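# Move TB bottle from fridge bin to bench, close door

## Task

Find the bottle marked TB in the refrigerator's bin, lift it out and set it upright on the bench, keep the second bottle upright inside the refrigerator, then close the refrigerator door. If no bottle carries the TB marking, take nothing out, close the door, and press the CALL key on the operator panel until it latches down. Pressing CALL wrongly is permanent, so only do it when neither bottle is TB.

## Robot and tools

Robot: two arms, left_arm and right_arm, each on its own carriage on one floor track. left_rail carries left_arm and is always the carriage toward +y; right_rail carries right_arm. These names do not match image left and right. Each arm base sits at x = 0, y = its carriage position_m, z = 0.04 m, facing +x.

Scene frame (all reported positions): fixed to the table, table top at z = 0, +z up, +x the direction the arms face, +y to their left. The track runs along y at x = 0, y = 0 at its middle. The table edge is at x = 0.17 m. Reported hand positions and orientations may be a few cm off, more at long reach.

Gripper geometry: fingers point along the gripper's +z axis and close along its y axis. end_effector_position is the point between the pads when closed; fingertips extend about 33 mm past it (9 mm when wide open). A block protrudes about 10 cm along the gripper's +x. left_arm's fingers can fold: grip with the outer quarter of the pads, near the tips, or a narrow item may slip or be squeezed unpredictably; pressing the tips into a surface folds them quietly. right_arm's fingers are rigid.

execute_actions: argument actions, a list run in order; optional cameras (list of names, ["all"], [] for none; default is all only when actions is empty). Each action may have:
- rows: 1 to 15 rows, each lasting one control step (1/30 s). Every row is a single list of 18 numbers, each in [-1, 1], covering both arms: left_arm dx, dy, dz, rx, ry, rz, then left gripper position, force_limit, speed, then the same nine for right_arm. dx..rz are offsets, not poses: measured from that arm's Hand target as it stood when the action began, along the Hand target's own axes. Every row in an action counts from that same start, so a row does not add to the previous one, but a new action starts from the new Hand target, so repeating an offset moves further. Scale: 1.0 = 0.6 m or 180 degrees; rx, ry, rz form one rotation vector. Orientation is clipped each step to within 32 degrees of the measured one. Ramp offsets gradually (e.g. +0.01 per row, about 6 mm per step) to avoid jerks that shake a held object loose. An arm you want still gets zeros for its pose and its last gripper numbers repeated; a 0 in a gripper slot is a real command.
- Gripper numbers are settings, not offsets: position +1 = fully open (140 mm), about -0.8 = pads touching, -1 = close until blocked. force_limit (default +1): roughly 14 N at -1, 40 N at 0, 58 N at +1 for a slow close; faster closes squeeze harder. speed (default +1): about 30 mm/s at -1, 140 at 0, 250 at +1. To grip harder while holding, raise force_limit and nudge position between -1 and -0.98; to soften, open and close slowly.
- steps: 1 to 450, default 15, at least the number of rows. After the last row each arm keeps heading to that row's target, so give long moves extra steps.
- until: ends the action early when all conditions hold. Conditions read only left_rail / right_rail fields, e.g. {"right_rail": {"position_status": ["!=", "moving"]}}; numbers need a comparison (=, !=, <, <=, >, >=). {"all": {"status": "ended"}} and {"any": {"status": "ended"}} are also allowed.
- left_rail / right_rail: position_m (left -0.8 to 1.5 m, right -1.5 to 0.8 m; an absolute place on the track), speed_m_s (0.01 to 1), acceleration_factor (0.1 to 1, scaling 1.8 m/s2), or {"stop": true}. Any out-of-range value or unknown name rejects the entire call. Drive by sending position_m, then wait with an until on position_status. A carriage carries its arm and its row targets along; let it arrive before aiming the hand at a scene point. Keep carriages at least 0.78 m apart.

Results: per arm end_effector_position (m), end_effector_quat_wxyz, velocities; Joint positions/velocities (rail, shoulder pan, shoulder lift, elbow, wrist 1, wrist 2, wrist 3); joint torques; Hand target (the pose the next offsets start from); Tool commands; object_status (0 moving, 1 blocked while opening, 2 blocked while closing = likely holding, 3 reached target or pads met); position_measured in counts (3 open, 75 about 100 mm, 139 about 60 mm, 200 about 20 mm, 230 pads touching); Wrist force/torque in the gripper's own axes plus a peak line. Rail fields: position_m, position_status (moving, done, contact_stop, time_out, stopped, stopped_with_arm, stopped_for_other_arm, stopped_for_other_carriage), position_answer (taken / not_taken; resend if not taken). "pose unreachable" means that arm dropped its target; the call continues. If a hand rests short of its Hand target, send the remaining distance as an offset.

zoom_image: camera (cam_high, cam_low, cam_bench_left, cam_bench_mid, cam_bench_right, cam_left_wrist, cam_right_wrist) and region [x0, y0, x1, y1] in image pixels (896x504 images, origin top-left, region at most 504 by 504). Only cameras in the latest images can be zoomed.

zero_wrist_force: arm (left_arm or right_arm); tares that arm's force sensor, nothing moves.

finished_scene: optional scene (1); ends the scene permanently.

Avoid: anything falling off the table or resting on the track or the metal strip beside it; dropping or releasing moving parts; hard impacts with fixed or heavy objects; any contact between the two arms or carriages, including one gripper closing on the other's fingers. Contact force near 150 N or joint contact torque at its limit (293, 293, 133, 48, 48, 48 N m) halts the arm for 10 s. Long stretched-out holds or pushing into unreachable poses overheat motors and brake the arm. Avoid heavy twisting or off-centre loads on the gripper. Loose objects may get brief nudges from outside.

Each tool is called after "Call:" as name(argument=value, ...), one argument or row to a line, values as JSON.

## Session

Call:
execute_actions(
  actions=[],
)

Scene clock: 0.00 s.
left_arm: end_effector_position=(+0.3563, +1.2407, +0.5790) position_measured=3 object_status=3 end_effector_quat_wxyz=(+0.000, +0.000, +1.000, +0.000) | right_arm: end_effector_position=(+0.3563, -1.2884, +0.5790) position_measured=3 object_status=3 end_effector_quat_wxyz=(+0.000, +0.000, +1.000, +0.000)
Joint positions: left_arm=[1.162 -0.281 -2.157 1.821 -1.235 -1.571 -0.281] | right_arm=[-1.367 -0.28 -2.157 1.821 -1.235 -1.571 -0.28]
Joint velocities: within noise
Joint torques (N m): no reading
Wrist force (N): no reading
Wrist torque (N m): no reading
Wrist force, peak (N): no reading
Hand target: left_arm +0.3563, +1.2407, +0.5790; +0.000, +0.000, +1.000, +0.000 | right_arm +0.3563, -1.2884, +0.5790; +0.000, +0.000, +1.000, +0.000
Tool commands: left_gripper/position=+1.0 left_gripper/force_limit=+1.0 left_gripper/speed=+1.0 right_gripper/position=+1.0 right_gripper/force_limit=+1.0 right_gripper/speed=+1.0
left_rail: position_m=1.162 position_status=done
right_rail: position_m=-1.367 position_status=done

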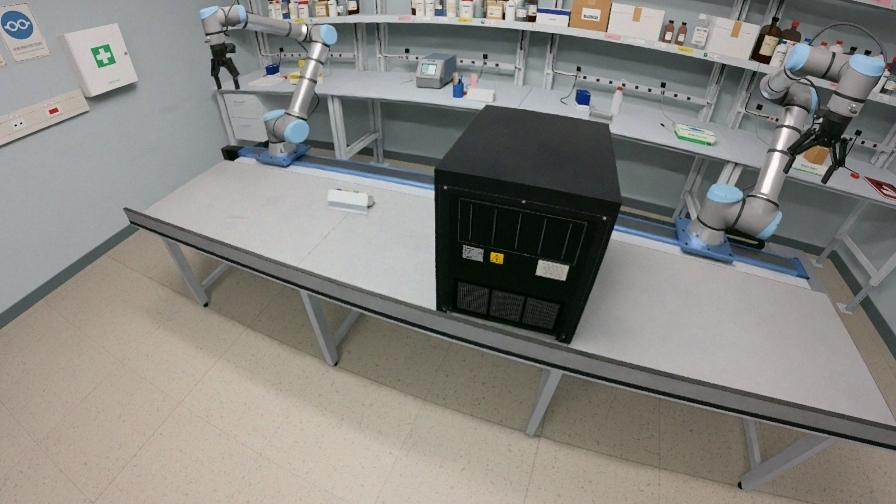

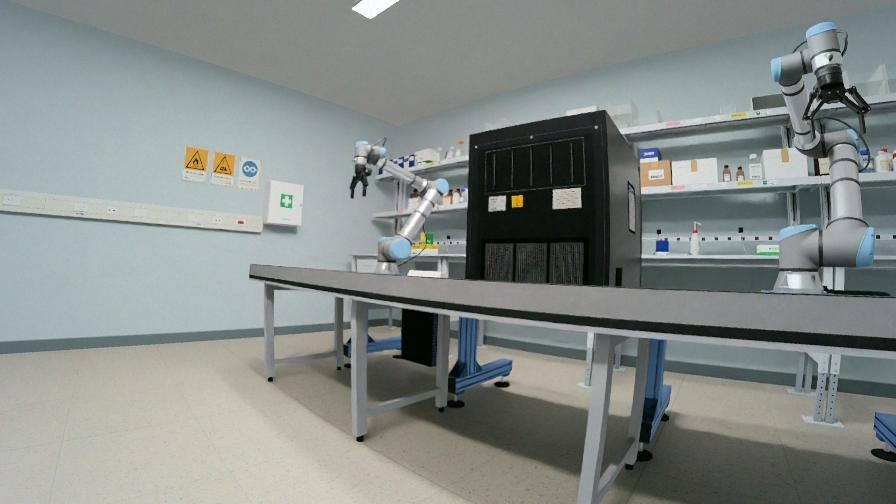

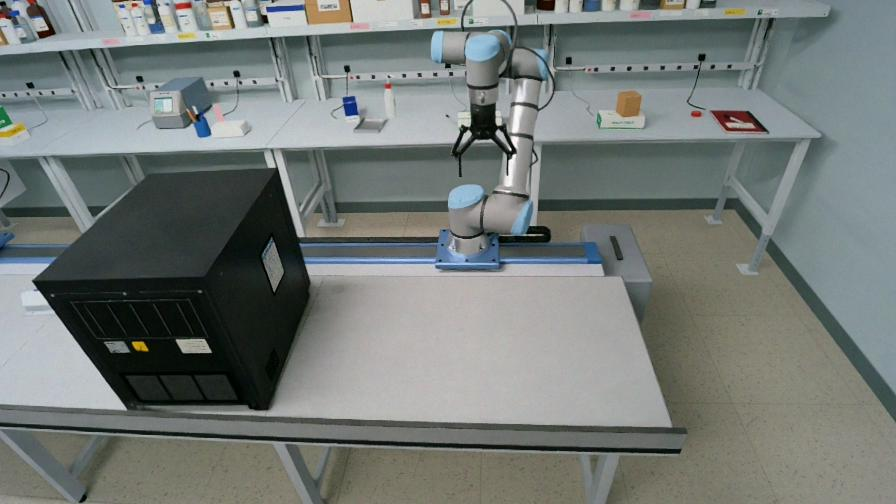

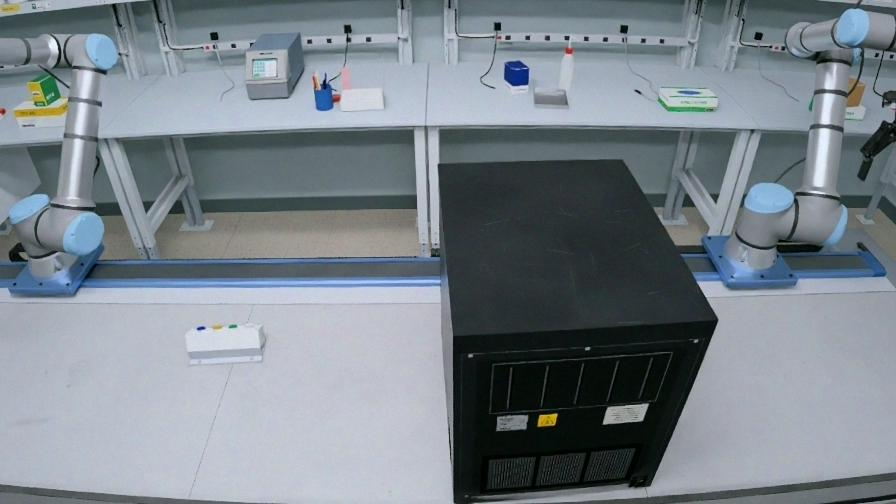

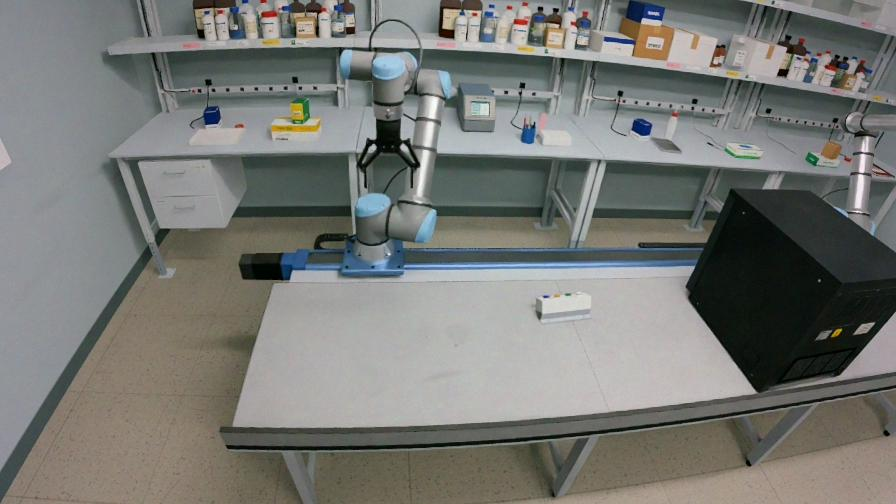

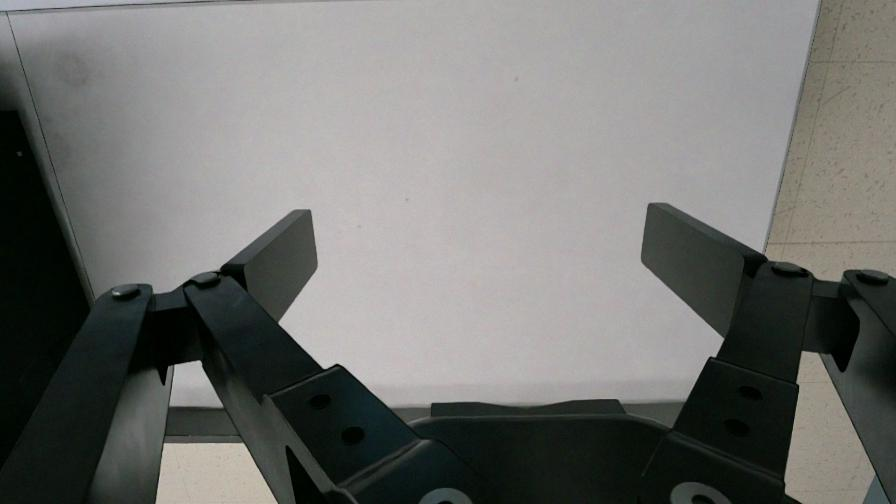

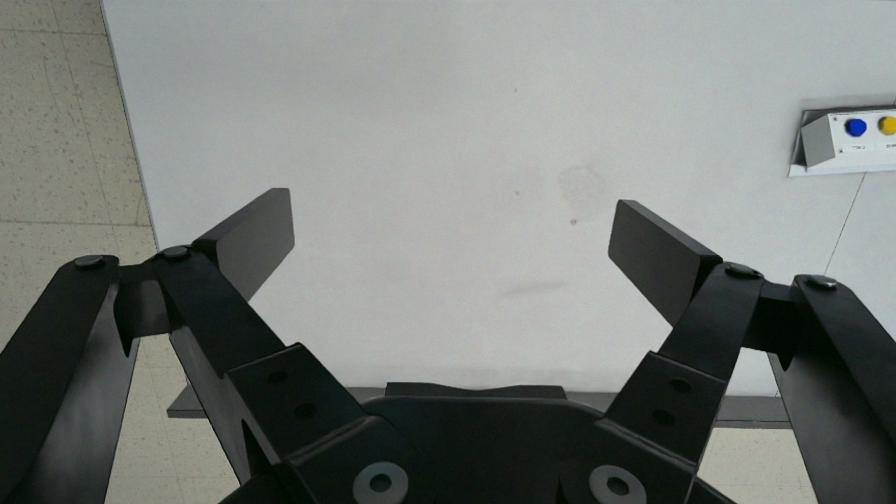

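Call:
zoom_image(
  camera="cam_bench_mid",
  region=[160, 300, 300, 380],
)

Call:
zoom_image(
  camera="cam_bench_left",
  region=[20, 150, 320, 430],
)

Call:
zoom_image(
  camera="cam_bench_right",
  region=[660, 170, 896, 400],
)

Call:
zoom_image(
  camera="cam_right_wrist",
  region=[770, 80, 896, 190],
)

Scaled by 3.600 from the camera's 896x504 image, which has a finer 1280x720 frame.

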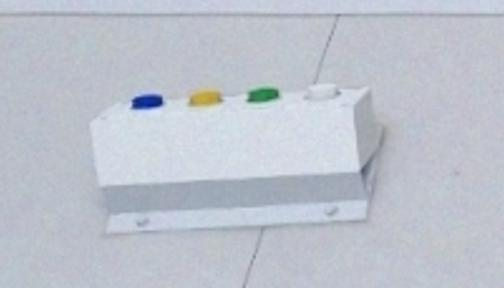

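Scaled by 1.680 from the camera's 896x504 image, which has a finer 1280x720 frame.

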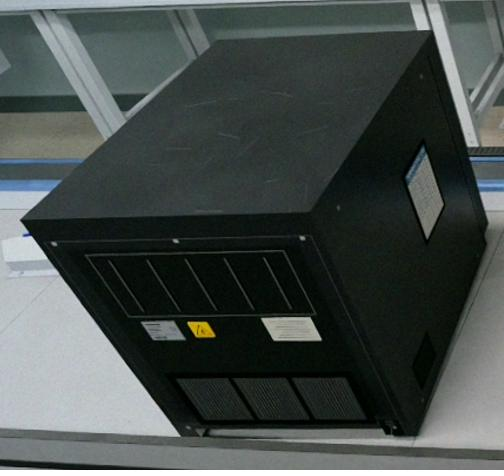

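Scaled by 2.136 from the camera's 896x504 image, which has a finer 1280x720 frame.

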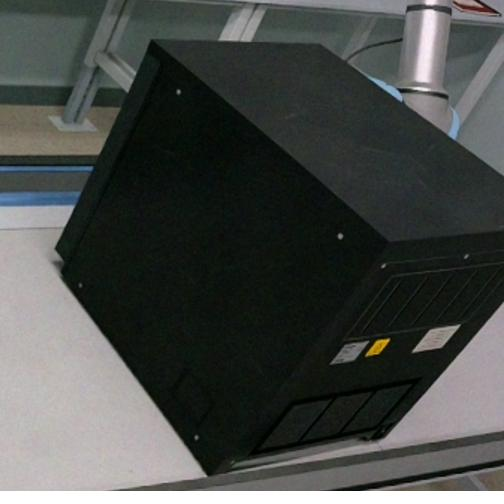

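Scaled by 4.000 from the camera's 896x504 image, which has a finer 1280x720 frame.

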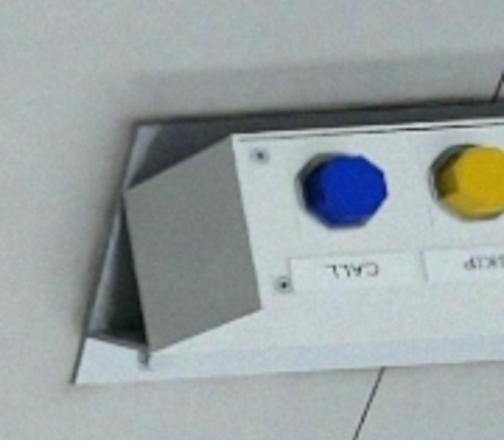

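Call:
execute_actions(
  actions=[
    {"right_rail":{"position_m":-0.75,"speed_m_s":0.5,"acceleration_factor":0.4}},
    {"steps":150,"until":{"right_rail":{"position_status":["!=","moving"]}}},
    {"rows":[[0,0,0,0,0,0,1,1,1,0.19,0.175,0,0,0,0,1,1,1]],"steps":15},
    {"rows":[[0,0,0,0,0,0,1,1,1,0.19,0.175,0,0,0,0,1,1,1]],"steps":15},
    {"rows":[[0,0,0,0,0,0,1,1,1,0.19,0.175,0,0,0,0,1,1,1]],"steps":15},
    {"rows":[[0,0,0,0,0,0,1,1,1,0.19,0.175,0,0,0,0,1,1,1]],"steps":40},
  ],
  cameras=["cam_right_wrist","cam_bench_mid"],
)

Scene clock: 108.50 s.
left_arm: end_effector_position=(+0.3563, +1.2407, +0.5790) position_measured=3 object_status=3 end_effector_quat_wxyz=(+0.000, +0.000, +1.000, +0.000) | right_arm: end_effector_position=(-0.0997, -0.2514, +0.5789) position_measured=3 object_status=3 end_effector_quat_wxyz=(+0.000, +0.000, +1.000, +0.000)
Joint positions: left_arm=[1.162 -0.281 -2.157 1.821 -1.235 -1.571 -0.28] | right_arm=[-0.75 1.419 -1.905 1.693 -1.359 -1.571 1.419]
Joint torques (N m): left_arm=[0.62 0.3 -47 -4.85 1.16 -0.12] | right_arm=[12.77 -3.35 -52.97 -0.84 -3.62 2.19]
Wrist force (N): left_arm=[0.1 -0.3 0.0] | right_arm=[-0.2 0.1 0.3]
Wrist torque (N m): left_arm=[-0.08 -0.03 0.00] | right_arm=[0.03 0.07 -0.10]
Wrist force, peak (N): left_arm=[-0.2 -0.7 -0.1] | right_arm=[-16.2 -10.5 8.8]
Hand target: left_arm +0.3563, +1.2407, +0.5790; +0.000, +0.000, +1.000, +0.000 | right_arm -0.0997, -0.2514, +0.5789; +0.000, +0.000, +1.000, +0.000
Off the commanded pose: left_arm 0.000 m, 0 deg | right_arm 0.000 m, 0 deg.
left_rail: position_m=1.162 position_status=done
right_rail: position_m=-0.750 speed_m_s=0.50 position_status=done
camera_calibration:
cam_right_wrist: T_world_to_cam=[[-0.0467177, 0.998897, 0.00479933, 0.24713], [0.923125, 0.0413372, 0.382273, -0.128137], [0.381652, 0.0222893, -0.924037, 0.762061], [0, 0, 0, 1]] pos_world=[-0.161011, -0.258546, 0.75197]
Images, in order (width x height): cam_bench_mid 896x504, cam_right_wrist 896x504.

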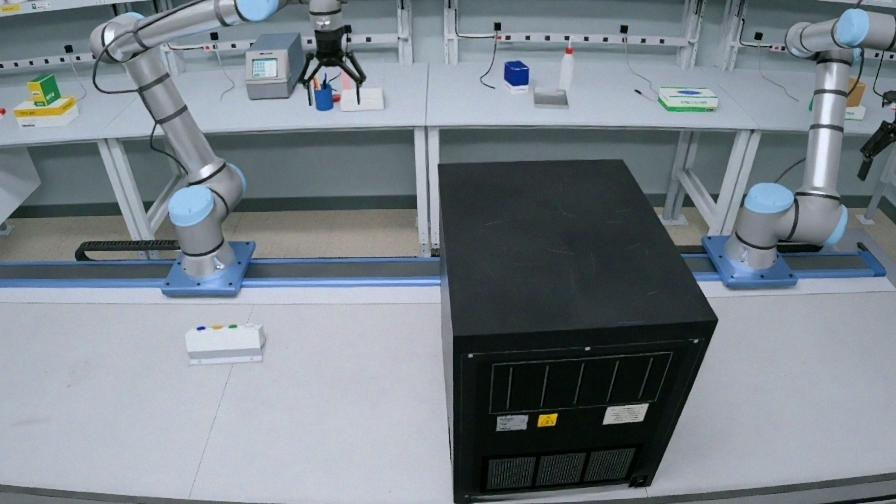

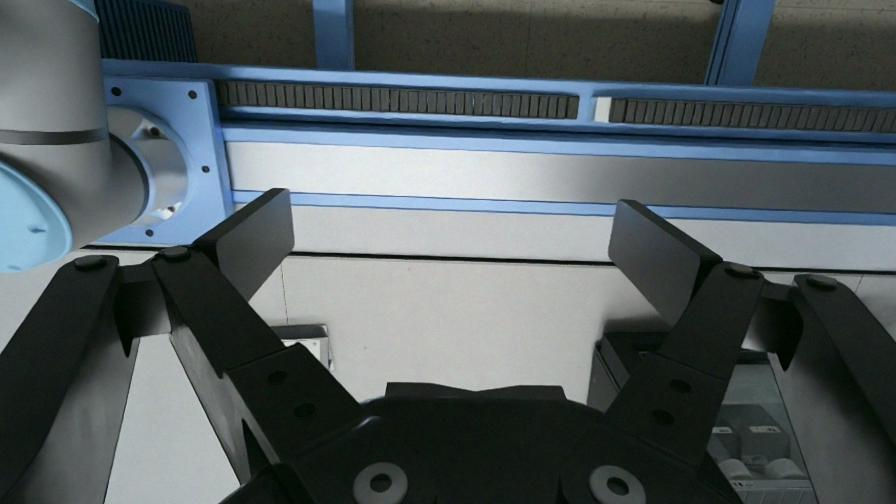

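Call:
execute_actions(
  actions=[
    {"right_rail":{"position_m":-0.6}},
    {"steps":150,"until":{"right_rail":{"position_status":["!=","moving"]}}},
    {"rows":[[0,0,0,0,0,0,1,1,1,0.1,0.17,0,0,0,0,1,1,1]],"steps":12},
    {"rows":[[0,0,0,0,0,0,1,1,1,0.1,0.17,0,0,0,0,1,1,1]],"steps":12},
    {"rows":[[0,0,0,0,0,0,1,1,1,0.05,0.16,0,0,0,0,1,1,1]],"steps":15},
    {"rows":[[0,0,0,0,0,0,1,1,1,0,0,0,0,-0.08,0,1,1,1]],"steps":12},
    {"rows":[[0,0,0,0,0,0,1,1,1,0,0,0,0,-0.08,0,1,1,1]],"steps":40},
  ],
  cameras=["cam_right_wrist"],
)

Scene clock: 139.83 s.
left_arm: end_effector_position=(+0.3563, +1.2407, +0.5790) position_measured=3 object_status=3 end_effector_quat_wxyz=(+0.000, +0.000, +1.000, +0.000) | right_arm: end_effector_position=(-0.2497, +0.1986, +0.5789) position_measured=3 object_status=3 end_effector_quat_wxyz=(+0.249, +0.000, +0.969, +0.000)
Joint positions: left_arm=[1.162 -0.281 -2.157 1.821 -1.235 -1.571 -0.28] | right_arm=[-0.6 1.854 -1.237 1.069 -1.25 -2.052 1.891]
Joint torques (N m): left_arm=[-0.15 2.66 -46.77 -4.32 0.54 -0.02] | right_arm=[13.64 -61.02 -52.71 -1.26 -5.63 2]
Wrist force (N): left_arm=[0.0 -0.2 0.0] | right_arm=[-0.6 0.5 -0.5]
Wrist torque (N m): left_arm=[-0.06 -0.01 0.00] | right_arm=[0.06 0.29 -0.24]
Wrist force, peak (N): left_arm=[-0.1 -0.3 0.6] | right_arm=[-8.2 -11.2 6.2]
Hand target: left_arm +0.3563, +1.2407, +0.5790; +0.000, +0.000, +1.000, +0.000 | right_arm -0.2497, +0.1986, +0.5789; +0.249, +0.000, +0.969, +0.000
Off the commanded pose: left_arm 0.000 m, 0 deg | right_arm 0.000 m, 0 deg.
left_rail: position_m=1.162 position_status=done
right_rail: position_m=-0.600 speed_m_s=0.50 position_status=done
camera_calibration:
cam_right_wrist: T_world_to_cam=[[-0.0432501, 0.998897, -0.018303, -0.195143], [0.624766, 0.041338, 0.779717, -0.312761], [0.779614, 0.0222877, -0.625864, 0.735963], [0, 0, 0, 1]] pos_world=[-0.386804, 0.191454, 0.700906]
Images, in order (width x height): cam_right_wrist 896x504.

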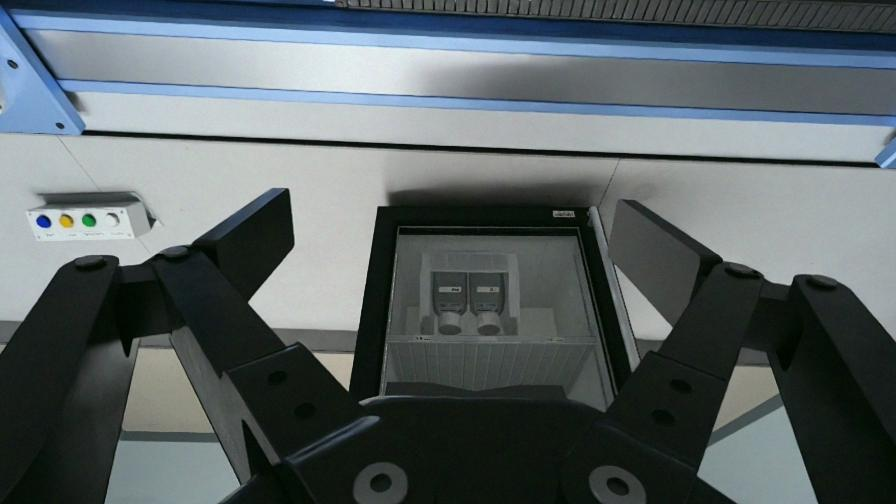

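Call:
zoom_image(
  camera="cam_right_wrist",
  region=[340, 190, 660, 410],
)

Call:
zoom_image(
  camera="cam_right_wrist",
  region=[400, 240, 540, 350],
)

Scaled by 1.575 from the camera's 896x504 image, which has a finer 1280x720 frame.

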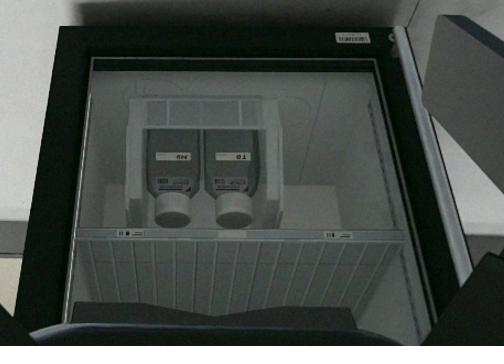

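Scaled by 3.600 from the camera's 896x504 image, which has a finer 1280x720 frame.

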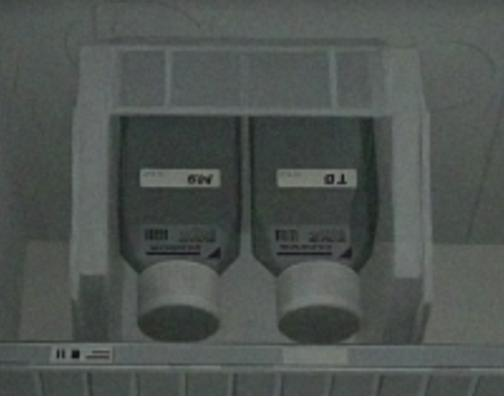

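Call:
execute_actions(
  actions=[
    {"rows":[[0,0,0,0,0,0,1,1,1,-0.063,0.055,0.23,0,-0.058,0,1,1,1]],"steps":15},
    {"rows":[[0,0,0,0,0,0,1,1,1,-0.021,0.055,0.238,0,-0.058,0,1,1,1]],"steps":15},
    {"rows":[[0,0,0,0,0,0,1,1,1,0.023,0.055,0.238,0,-0.058,0,1,1,1]],"steps":45},
  ],
  cameras=["cam_right_wrist","cam_bench_right"],
)

Scene clock: 190.50 s.
left_arm: end_effector_position=(+0.3563, +1.2407, +0.5790) position_measured=3 object_status=3 end_effector_quat_wxyz=(+0.000, +0.000, +1.000, +0.000) | right_arm: end_effector_position=(+0.0500, +0.2976, +0.2707) position_measured=3 object_status=3 end_effector_quat_wxyz=(+0.501, +0.000, +0.865, +0.000)
Joint positions: left_arm=[1.162 -0.281 -2.157 1.821 -1.235 -1.571 -0.28] | right_arm=[-0.6 1.649 -1.048 1.591 -1.978 -2.615 1.727]
Joint torques (N m): left_arm=[0.1 -1.44 -46.82 -3.8 0.77 -0.1] | right_arm=[-10.74 -69.76 -30.72 -7.19 -6.25 -3.17]
Wrist force (N): left_arm=[0.2 -0.1 0.1] | right_arm=[-0.9 0.3 -1.1]
Wrist torque (N m): left_arm=[-0.03 -0.04 0.00] | right_arm=[-0.08 0.46 -0.14]
Wrist force, peak (N): left_arm=[0.0 -0.6 0.1] | right_arm=[-5.9 -5.5 -27.2]
Hand target: left_arm +0.3563, +1.2407, +0.5790; +0.000, +0.000, +1.000, +0.000 | right_arm +0.0500, +0.2976, +0.2707; +0.501, +0.000, +0.865, +0.000
Off the commanded pose: left_arm 0.000 m, 0 deg | right_arm 0.000 m, 0 deg.
left_rail: position_m=1.162 position_status=done
right_rail: position_m=-0.600 speed_m_s=0.50 position_status=done
camera_calibration:
cam_right_wrist: T_world_to_cam=[[-0.0274313, 0.998897, -0.0381176, -0.282141], [0.128389, 0.0413367, 0.990862, -0.296132], [0.991344, 0.0222867, -0.129381, 0.162286], [0, 0, 0, 1]] pos_world=[-0.130601, 0.290454, 0.303668]
Images, in order (width x height): cam_bench_right 896x504, cam_right_wrist 896x504.

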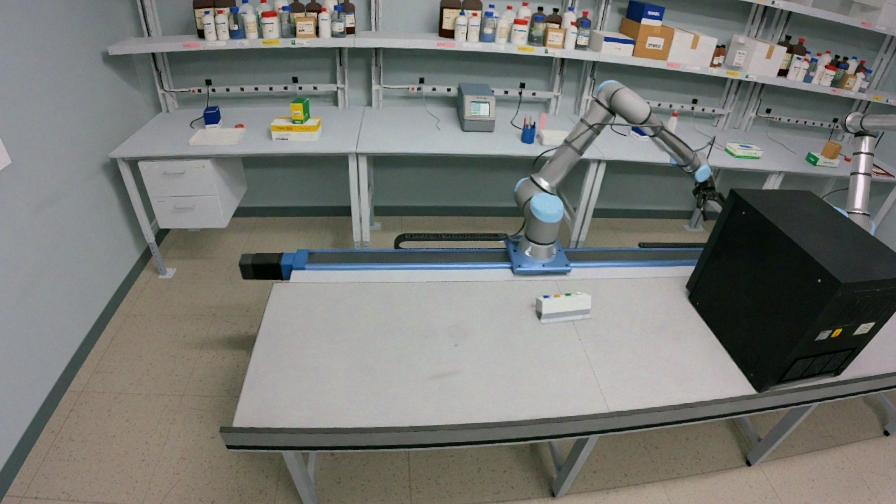

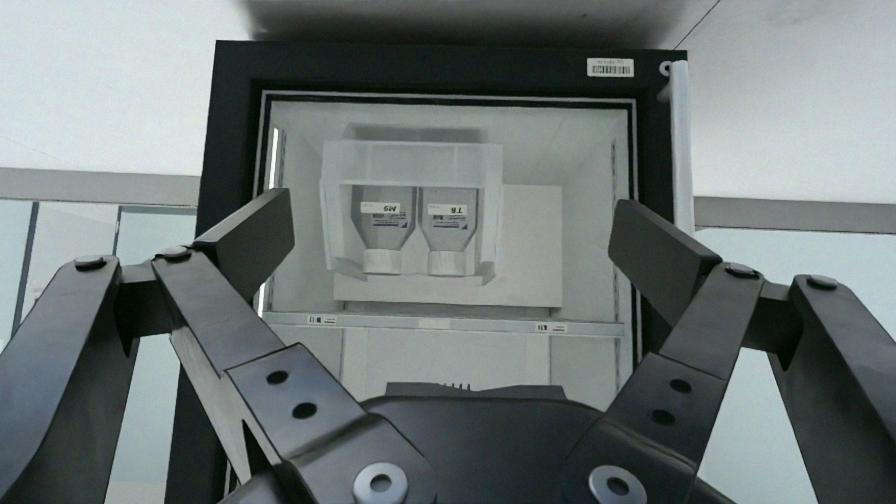

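Call:
zoom_image(
  camera="cam_right_wrist",
  region=[310, 170, 510, 290],
)

Call:
zoom_image(
  camera="cam_right_wrist",
  region=[410, 190, 480, 230],
)

Call:
zoom_image(
  camera="cam_right_wrist",
  region=[345, 190, 415, 230],
)

Call:
zoom_image(
  camera="cam_right_wrist",
  region=[560, 20, 760, 240],
)

Scaled by 2.520 from the camera's 896x504 image, which has a finer 1280x720 frame.

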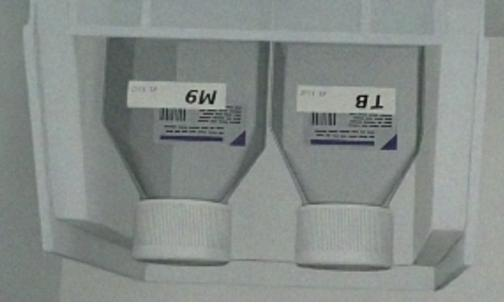

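Scaled by 7.200 from the camera's 896x504 image, which has a finer 1280x720 frame.

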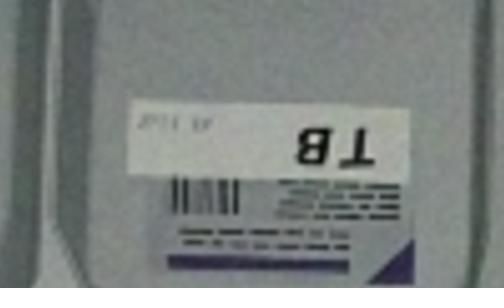

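Scaled by 7.200 from the camera's 896x504 image, which has a finer 1280x720 frame.

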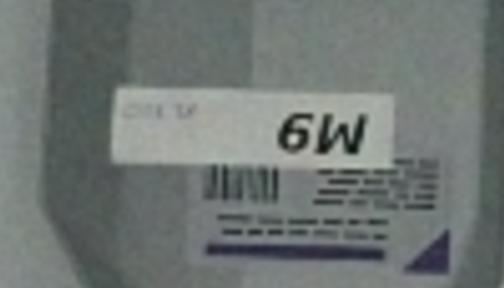

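Scaled by 2.291 from the camera's 896x504 image, which has a finer 1280x720 frame.

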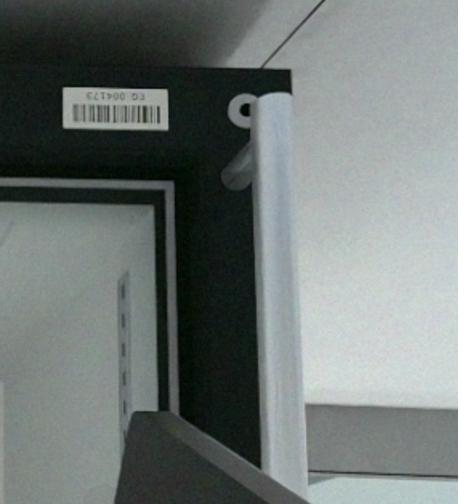

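Call:
execute_actions(
  actions=[
    {"rows":[[0,0,0,0,0,0,1,1,1,-0.065,-0.055,-0.23,0,0.058,0,1,1,1]],"steps":15},
    {"rows":[[0,0,0,0,0,0,1,1,1,-0.023,-0.055,-0.238,0,0.058,0,1,1,1]],"steps":15},
    {"rows":[[0,0,0,0,0,0,1,1,1,0.021,-0.055,-0.238,0,0.058,0,1,1,1]],"steps":15},
    {"rows":[[0,0,0,0,0,0,1,1,1,0,0,0,0,0.08,0,1,1,1]],"steps":12},
    {"rows":[[0,0,0,0,0,0,1,1,1,0,0,0,0,0.08,0,1,1,1]],"steps":40},
    {"right_rail":{"position_m":-1.1}},
    {"steps":150,"until":{"right_rail":{"position_status":["!=","moving"]}}},
    {"rows":[[0,0,0,0,0,0,1,1,1,-0.168,-0.2,0,0,0,0,1,1,1]],"steps":15},
    {"rows":[[0,0,0,0,0,0,1,1,1,-0.168,-0.2,0,0,0,0,1,1,1]],"steps":15},
    {"rows":[[0,0,0,0,0,0,1,1,1,-0.168,-0.2,0,0,0,0,1,1,1]],"steps":15},
    {"rows":[[0,0,0,0,0,0,1,1,1,-0.168,-0.2,0,0,0,0,1,1,1]],"steps":15},
    {"rows":[[0,0,0,0,0,0,1,1,1,-0.168,-0.2,0,0,0,0,1,1,1]],"steps":15},
    {"rows":[[0,0,0,0,0,0,1,1,1,-0.168,-0.2,0,0,0,0,1,1,1]],"steps":30},
  ],
)

Scene clock: 287.80 s.
left_arm: end_effector_position=(+0.3563, +1.2407, +0.5790) position_measured=3 object_status=3 end_effector_quat_wxyz=(+0.000, +0.000, +1.000, +0.000) | right_arm: end_effector_position=(+0.3545, -1.0214, +0.5788) position_measured=3 object_status=3 end_effector_quat_wxyz=(+0.000, +0.000, +1.000, +0.000)
Joint positions: left_arm=[1.162 -0.281 -2.157 1.821 -1.235 -1.571 -0.28] | right_arm=[-1.1 -0.282 -2.16 1.822 -1.233 -1.571 -0.282]
Joint torques (N m): left_arm=[-0.03 -0.41 -46.76 -3.29 0.95 -0.61] | right_arm=[-9.41 20.17 -51.66 -1.29 3.68 -2.99]
Wrist force (N): left_arm=[0.1 -0.3 0.0] | right_arm=[0.0 0.1 0.0]
Wrist torque (N m): left_arm=[-0.07 -0.02 0.00] | right_arm=[0.02 0.01 0.05]
Wrist force, peak (N): left_arm=[-0.1 -0.8 0.0] | right_arm=[4.5 6.0 25.1]
Hand target: left_arm +0.3563, +1.2407, +0.5790; +0.000, +0.000, +1.000, +0.000 | right_arm +0.3545, -1.0214, +0.5788; +0.000, +0.000, +1.000, +0.000
Off the commanded pose: left_arm 0.000 m, 0 deg | right_arm 0.000 m, 0 deg.
left_rail: position_m=1.162 position_status=done
right_rail: position_m=-1.100 speed_m_s=0.50 position_status=done

Call:
execute_actions(
  actions=[
    {"left_rail":{"position_m":1.25,"speed_m_s":0.5,"acceleration_factor":0.4}},
    {"steps":150,"until":{"left_rail":{"position_status":["!=","moving"]}}},
    {"rows":[[0.0567,-0.27,0,0,0,0,1,1,1,0,0,0,0,0,0,1,1,1]],"steps":15},
    {"rows":[[0.0567,-0.27,0,0,0,0,1,1,1,0,0,0,0,0,0,1,1,1]],"steps":15},
    {"rows":[[0.0567,-0.27,0,0,0,0,1,1,1,0,0,0,0,0,0,1,1,1]],"steps":15},
    {"rows":[[0.0567,-0.27,0,0,0,0,1,1,1,0,0,0,0,0,0,1,1,1]],"steps":30},
    {"rows":[[0,0,0,0.077,0.077,-0.077,1,1,1,0,0,0,0,0,0,1,1,1]],"steps":18},
    {"rows":[[0,0,0,0.077,0.077,-0.077,1,1,1,0,0,0,0,0,0,1,1,1]],"steps":18},
    {"rows":[[0,0,0,0.077,0.077,-0.077,1,1,1,0,0,0,0,0,0,1,1,1]],"steps":18},
    {"rows":[[0,0,0,0.077,0.077,-0.077,1,1,1,0,0,0,0,0,0,1,1,1]],"steps":18},
    {"rows":[[0,0,0,0.077,0.077,-0.077,1,1,1,0,0,0,0,0,0,1,1,1]],"steps":50},
  ],
  cameras=["cam_left_wrist","cam_bench_left"],
)

Scene clock: 407.13 s.
left_arm: end_effector_position=(+0.2203, +0.6806, +0.5790) position_measured=3 object_status=3 end_effector_quat_wxyz=(+0.500, +0.500, -0.500, +0.500) | right_arm: end_effector_position=(+0.3545, -1.0214, +0.5788) position_measured=3 object_status=3 end_effector_quat_wxyz=(+0.000, +0.000, +1.000, +0.000)
Joint positions: left_arm=[1.25 -1.385 -1.888 2.533 -3.787 -1.756 -3.142] | right_arm=[-1.1 -0.282 -2.16 1.822 -1.233 -1.571 -0.282]
Joint torques (N m): left_arm=[-10.78 -0.76 -33.31 -6.75 2.85 -2.04] | right_arm=[-9.62 12.03 -51.52 -1.22 2.92 -2.93]
Wrist force (N): left_arm=[0.7 -2.0 0.8] | right_arm=[0.3 0.3 -0.2]
Wrist torque (N m): left_arm=[-0.31 -0.75 0.29] | right_arm=[0.07 -0.07 0.05]
Wrist force, peak (N): left_arm=[-5.2 18.4 -6.3] | right_arm=[0.3 -0.2 -0.7]
Hand target: left_arm +0.2203, +0.6806, +0.5790; +0.500, +0.500, -0.500, +0.500 | right_arm +0.3545, -1.0214, +0.5788; +0.000, +0.000, +1.000, +0.000
Off the commanded pose: left_arm 0.000 m, 0 deg | right_arm 0.000 m, 0 deg.
left_rail: position_m=1.250 speed_m_s=0.50 position_status=done
right_rail: position_m=-1.100 speed_m_s=0.50 position_status=done
camera_calibration:
cam_left_wrist: T_world_to_cam=[[-0.999402, -0.0145573, -0.0313767, 0.264343], [0.0244335, 0.344967, -0.938297, 0.302431], [0.024483, -0.938502, -0.344405, 1.01447], [0, 0, 0, 1]] pos_world=[0.231958, 0.851604, 0.641453]
Images, in order (width x height): cam_bench_left 896x504, cam_left_wrist 896x504.

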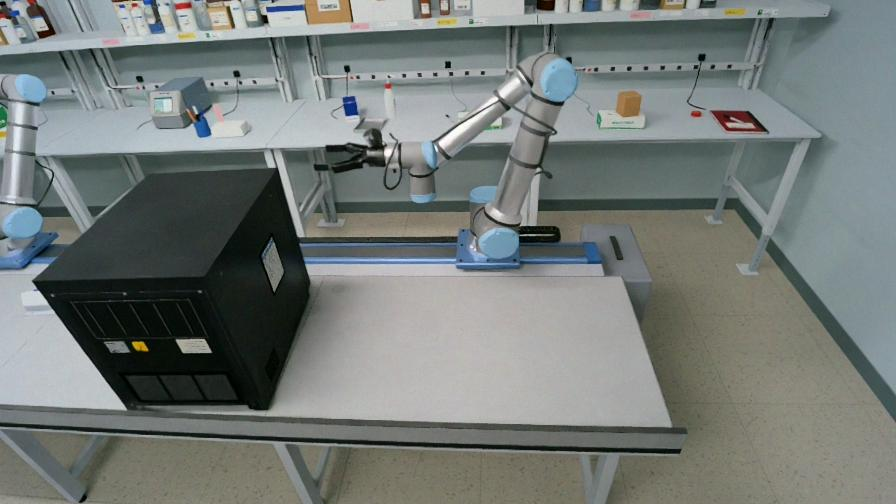

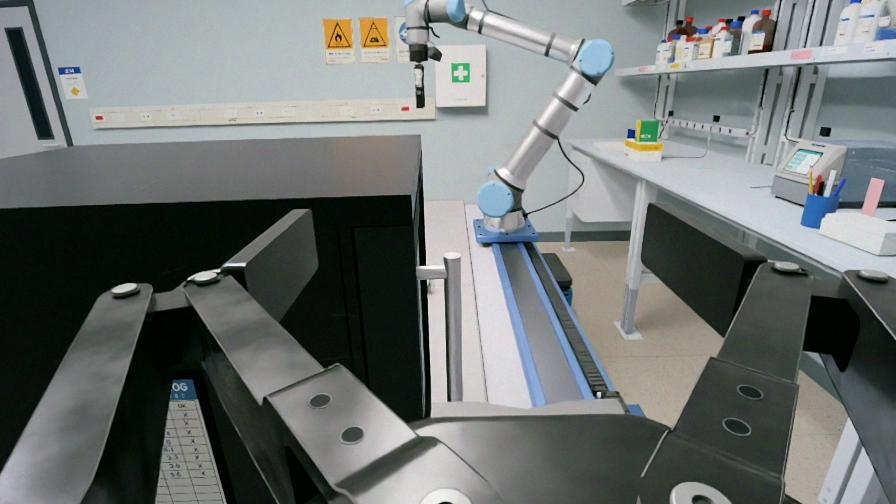

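Call:
zoom_image(
  camera="cam_bench_left",
  region=[300, 110, 440, 210],
)

Call:
zoom_image(
  camera="cam_left_wrist",
  region=[360, 120, 560, 420],
)

Call:
execute_actions(
  actions=[],
  cameras=["cam_bench_right","cam_high","cam_low"],
)

Call:
zoom_image(
  camera="cam_bench_right",
  region=[340, 60, 480, 200],
)

Scaled by 3.600 from the camera's 896x504 image, which has a finer 1280x720 frame.

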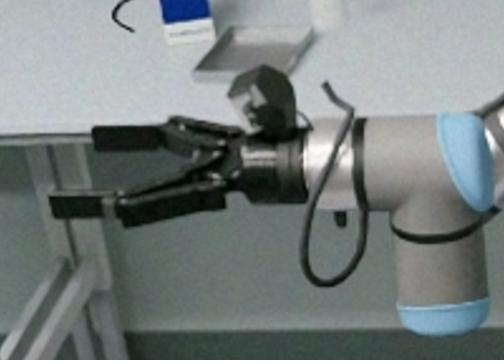

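Scaled by 1.680 from the camera's 896x504 image, which has a finer 1280x720 frame.

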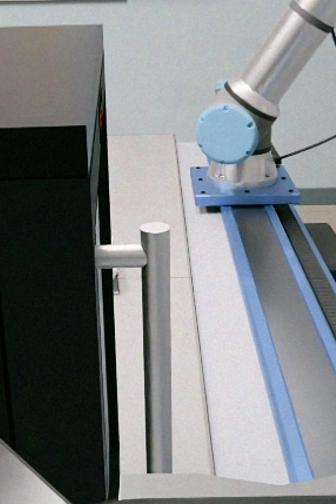

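Scene clock: 432.27 s.
left_arm: end_effector_position=(+0.2203, +0.6806, +0.5790) position_measured=3 object_status=3 end_effector_quat_wxyz=(+0.500, +0.500, -0.500, +0.500) | right_arm: end_effector_position=(+0.3545, -1.0214, +0.5788) position_measured=3 object_status=3 end_effector_quat_wxyz=(+0.000, +0.000, +1.000, +0.000)
Joint positions: left_arm=[1.25 -1.385 -1.888 2.533 -3.787 -1.756 -3.142] | right_arm=[-1.1 -0.282 -2.16 1.822 -1.233 -1.571 -0.282]
Joint velocities: within noise
Joint torques (N m): left_arm=[-12.72 -0.79 -33.49 -6.05 2.65 -1.81] | right_arm=[-8.34 5.08 -51.99 -0.99 3.15 -2.77]
Wrist force (N): left_arm=[0.5 -1.9 0.8] | right_arm=[0.1 -0.1 0.2]
Wrist torque (N m): left_arm=[-0.29 -0.68 0.30] | right_arm=[-0.01 -0.01 0.04]
Wrist force, peak (N): left_arm=[0.6 -2.3 0.6] | right_arm=[0.5 0.3 -0.4]
Hand target: left_arm +0.2203, +0.6806, +0.5790; +0.500, +0.500, -0.500, +0.500 | right_arm +0.3545, -1.0214, +0.5788; +0.000, +0.000, +1.000, +0.000
Tool commands: left_gripper/position=+1.0 left_gripper/force_limit=+1.0 left_gripper/speed=+1.0 right_gripper/position=+1.0 right_gripper/force_limit=+1.0 right_gripper/speed=+1.0
Off the commanded pose: left_arm 0.000 m, 0 deg | right_arm 0.000 m, 0 deg.
left_rail: position_m=1.250 speed_m_s=0.50 position_status=done
right_rail: position_m=-1.100 speed_m_s=0.50 position_status=done
Images, in order (width x height): cam_high 896x504, cam_low 896x504, cam_bench_right 896x504.

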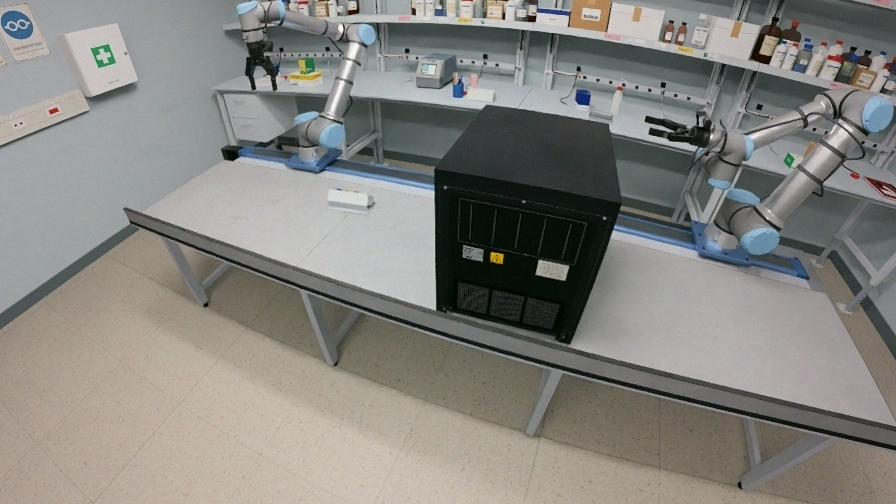

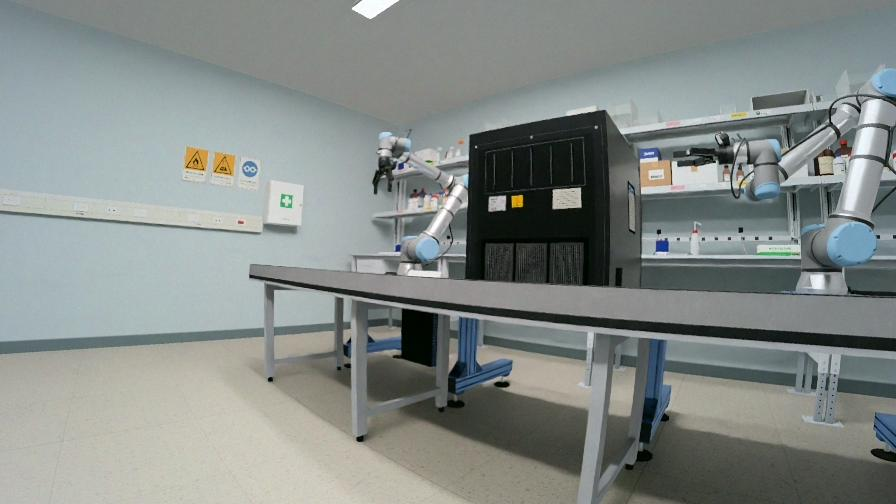

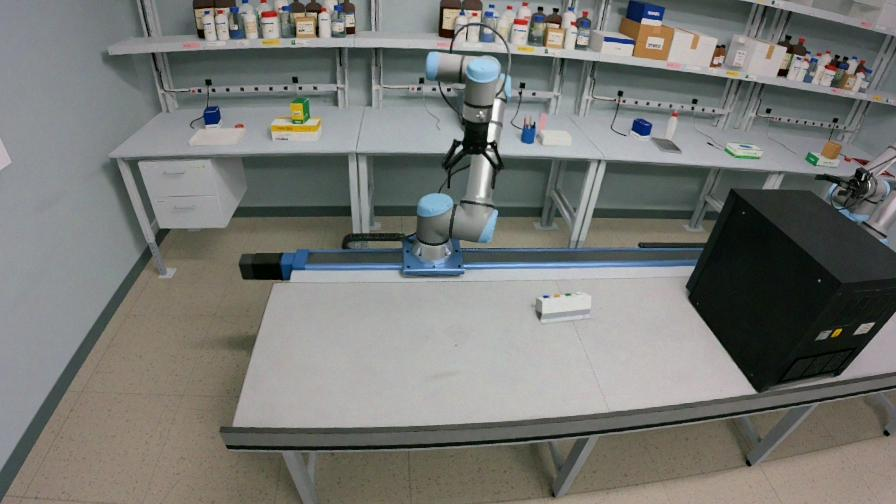

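Scaled by 3.600 from the camera's 896x504 image, which has a finer 1280x720 frame.

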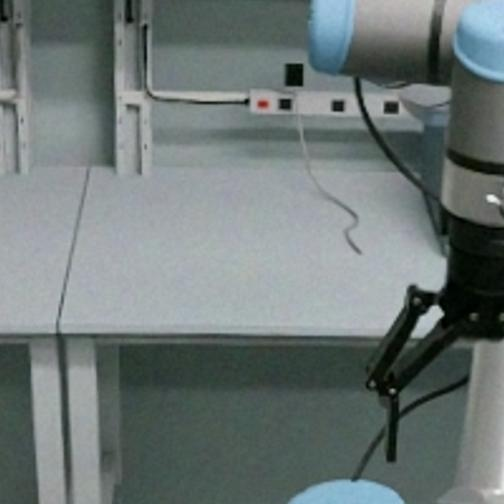

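Call:
execute_actions(
  actions=[
    {"rows":[[-0.12,-0.014,0.06,0,0,0,-0.49,0,0,0,0,0,0,0,0,1,1,1]],"steps":20},
    {"rows":[[-0.12,-0.014,0.03,0,0,0,-0.49,0,0,0,0,0,0,0,0,1,1,1]],"steps":20},
    {"rows":[[-0.126,0,0.03,0,0,0,-0.49,0,0,0,0,0,0,0,0,1,1,1]],"steps":60},
  ],
  cameras=["cam_left_wrist"],
)

Call:
zoom_image(
  camera="cam_left_wrist",
  region=[380, 20, 560, 320],
)

Scene clock: 454.37 s.
left_arm: end_effector_position=(+0.2370, +0.6085, +0.3594) position_measured=191 object_status=3 end_effector_quat_wxyz=(+0.500, +0.500, -0.500, +0.500) | right_arm: end_effector_position=(+0.3545, -1.0214, +0.5788) position_measured=3 object_status=3 end_effector_quat_wxyz=(+0.000, +0.000, +1.000, +0.000)
Joint positions: left_arm=[1.25 -1.376 -1.219 2.56 -4.483 -1.765 -3.142] | right_arm=[-1.1 -0.282 -2.16 1.822 -1.233 -1.571 -0.282]
Joint torques (N m): left_arm=[-13.01 -32.29 -20.98 -6.53 2.2 -1.88] | right_arm=[-9.62 4.26 -49.52 -1.19 3.1 -2.91]
Wrist force (N): left_arm=[0.3 -1.4 0.8] | right_arm=[0.2 -0.2 -0.1]
Wrist torque (N m): left_arm=[-0.17 -0.69 0.28] | right_arm=[-0.03 -0.05 0.05]
Wrist force, peak (N): left_arm=[13.0 -1.5 -2.0] | right_arm=[0.3 0.5 -0.3]
Hand target: left_arm +0.2370, +0.6085, +0.3594; +0.500, +0.500, -0.500, +0.500 | right_arm +0.3545, -1.0214, +0.5788; +0.000, +0.000, +1.000, +0.000
Off the commanded pose: left_arm 0.000 m, 0 deg | right_arm 0.000 m, 0 deg.
left_rail: position_m=1.250 speed_m_s=0.50 position_status=done
right_rail: position_m=-1.100 speed_m_s=0.50 position_status=done
camera_calibration:
cam_left_wrist: T_world_to_cam=[[-0.999402, -0.0145573, -0.0313767, 0.273195], [0.0244335, 0.344967, -0.938297, 0.120808], [0.024483, -0.938502, -0.344405, 0.870857], [0, 0, 0, 1]] pos_world=[0.248758, 0.779604, 0.421853]
Images, in order (width x height): cam_left_wrist 896x504.

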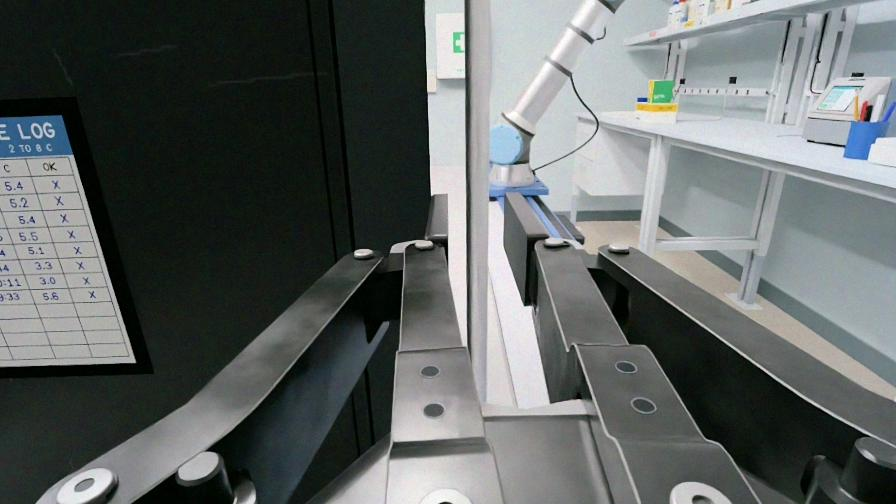

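Scaled by 1.680 from the camera's 896x504 image, which has a finer 1280x720 frame.

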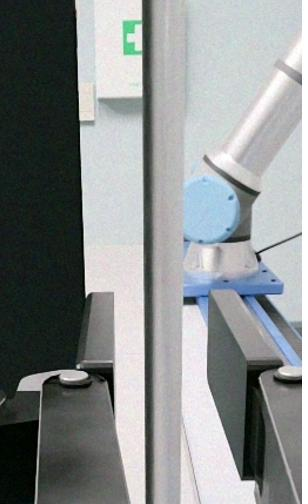

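Call:
execute_actions(
  actions=[
    {"rows":[[0,0.006,0.05,0,0,0,-0.49,0,0,0,0,0,0,0,0,1,1,1]],"steps":20},
    {"rows":[[0,0,0.05,0,0,0,-0.49,0,0,0,0,0,0,0,0,1,1,1]],"steps":50},
  ],
  cameras=["cam_left_wrist"],
)

Call:
zoom_image(
  camera="cam_left_wrist",
  region=[380, 20, 560, 320],
)

Scene clock: 484.77 s.
left_arm: end_effector_position=(+0.2334, +0.5485, +0.3594) position_measured=191 object_status=3 end_effector_quat_wxyz=(+0.500, +0.500, -0.500, +0.500) | right_arm: end_effector_position=(+0.3545, -1.0214, +0.5788) position_measured=3 object_status=3 end_effector_quat_wxyz=(+0.000, +0.000, +1.000, +0.000)
Joint positions: left_arm=[1.25 -1.414 -1.183 2.468 -4.427 -1.727 -3.142] | right_arm=[-1.1 -0.282 -2.16 1.822 -1.233 -1.571 -0.282]
Joint torques (N m): left_arm=[-11.76 -39.36 -23.75 -0.15 2.81 1.18] | right_arm=[-8.04 3.81 -49.4 -1.07 3.13 -2.5]
Wrist force (N): left_arm=[0.4 -1.5 0.4] | right_arm=[0.0 -0.3 -0.2]
Wrist torque (N m): left_arm=[-0.19 -0.75 0.29] | right_arm=[-0.05 0.01 0.04]
Wrist force, peak (N): left_arm=[0.2 -2.7 -7.4] | right_arm=[0.5 0.7 0.0]
Hand target: left_arm +0.2334, +0.5485, +0.3594; +0.500, +0.500, -0.500, +0.500 | right_arm +0.3545, -1.0214, +0.5788; +0.000, +0.000, +1.000, +0.000
Off the commanded pose: left_arm 0.000 m, 0 deg | right_arm 0.000 m, 0 deg.
left_rail: position_m=1.250 speed_m_s=0.50 position_status=done
right_rail: position_m=-1.100 speed_m_s=0.50 position_status=done
camera_calibration:
cam_left_wrist: T_world_to_cam=[[-0.999402, -0.0145573, -0.0313767, 0.268723], [0.0244335, 0.344967, -0.938297, 0.141594], [0.024483, -0.938502, -0.344405, 0.814635], [0, 0, 0, 1]] pos_world=[0.245158, 0.719604, 0.421853]
Images, in order (width x height): cam_left_wrist 896x504.

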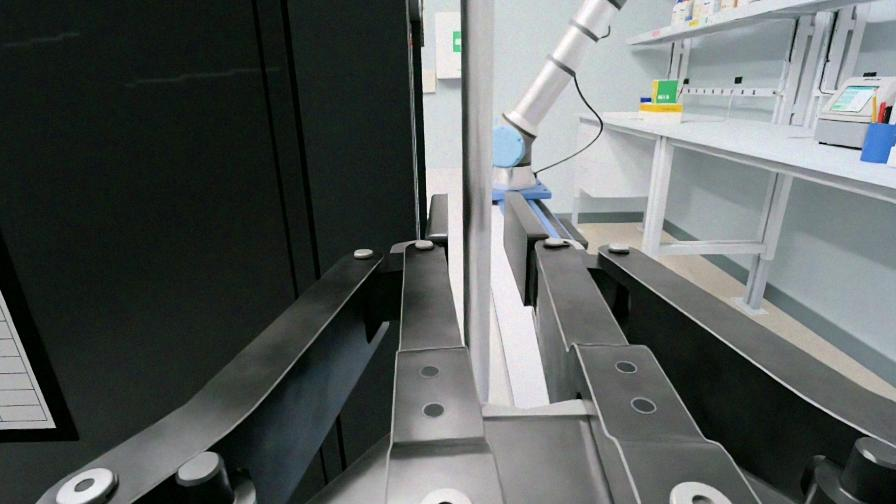

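Scaled by 1.680 from the camera's 896x504 image, which has a finer 1280x720 frame.

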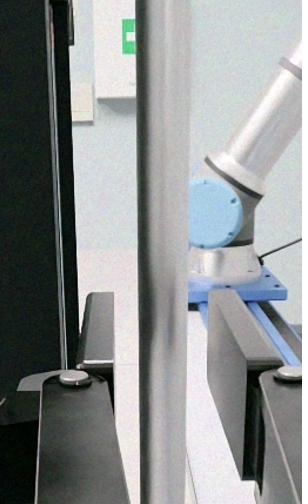

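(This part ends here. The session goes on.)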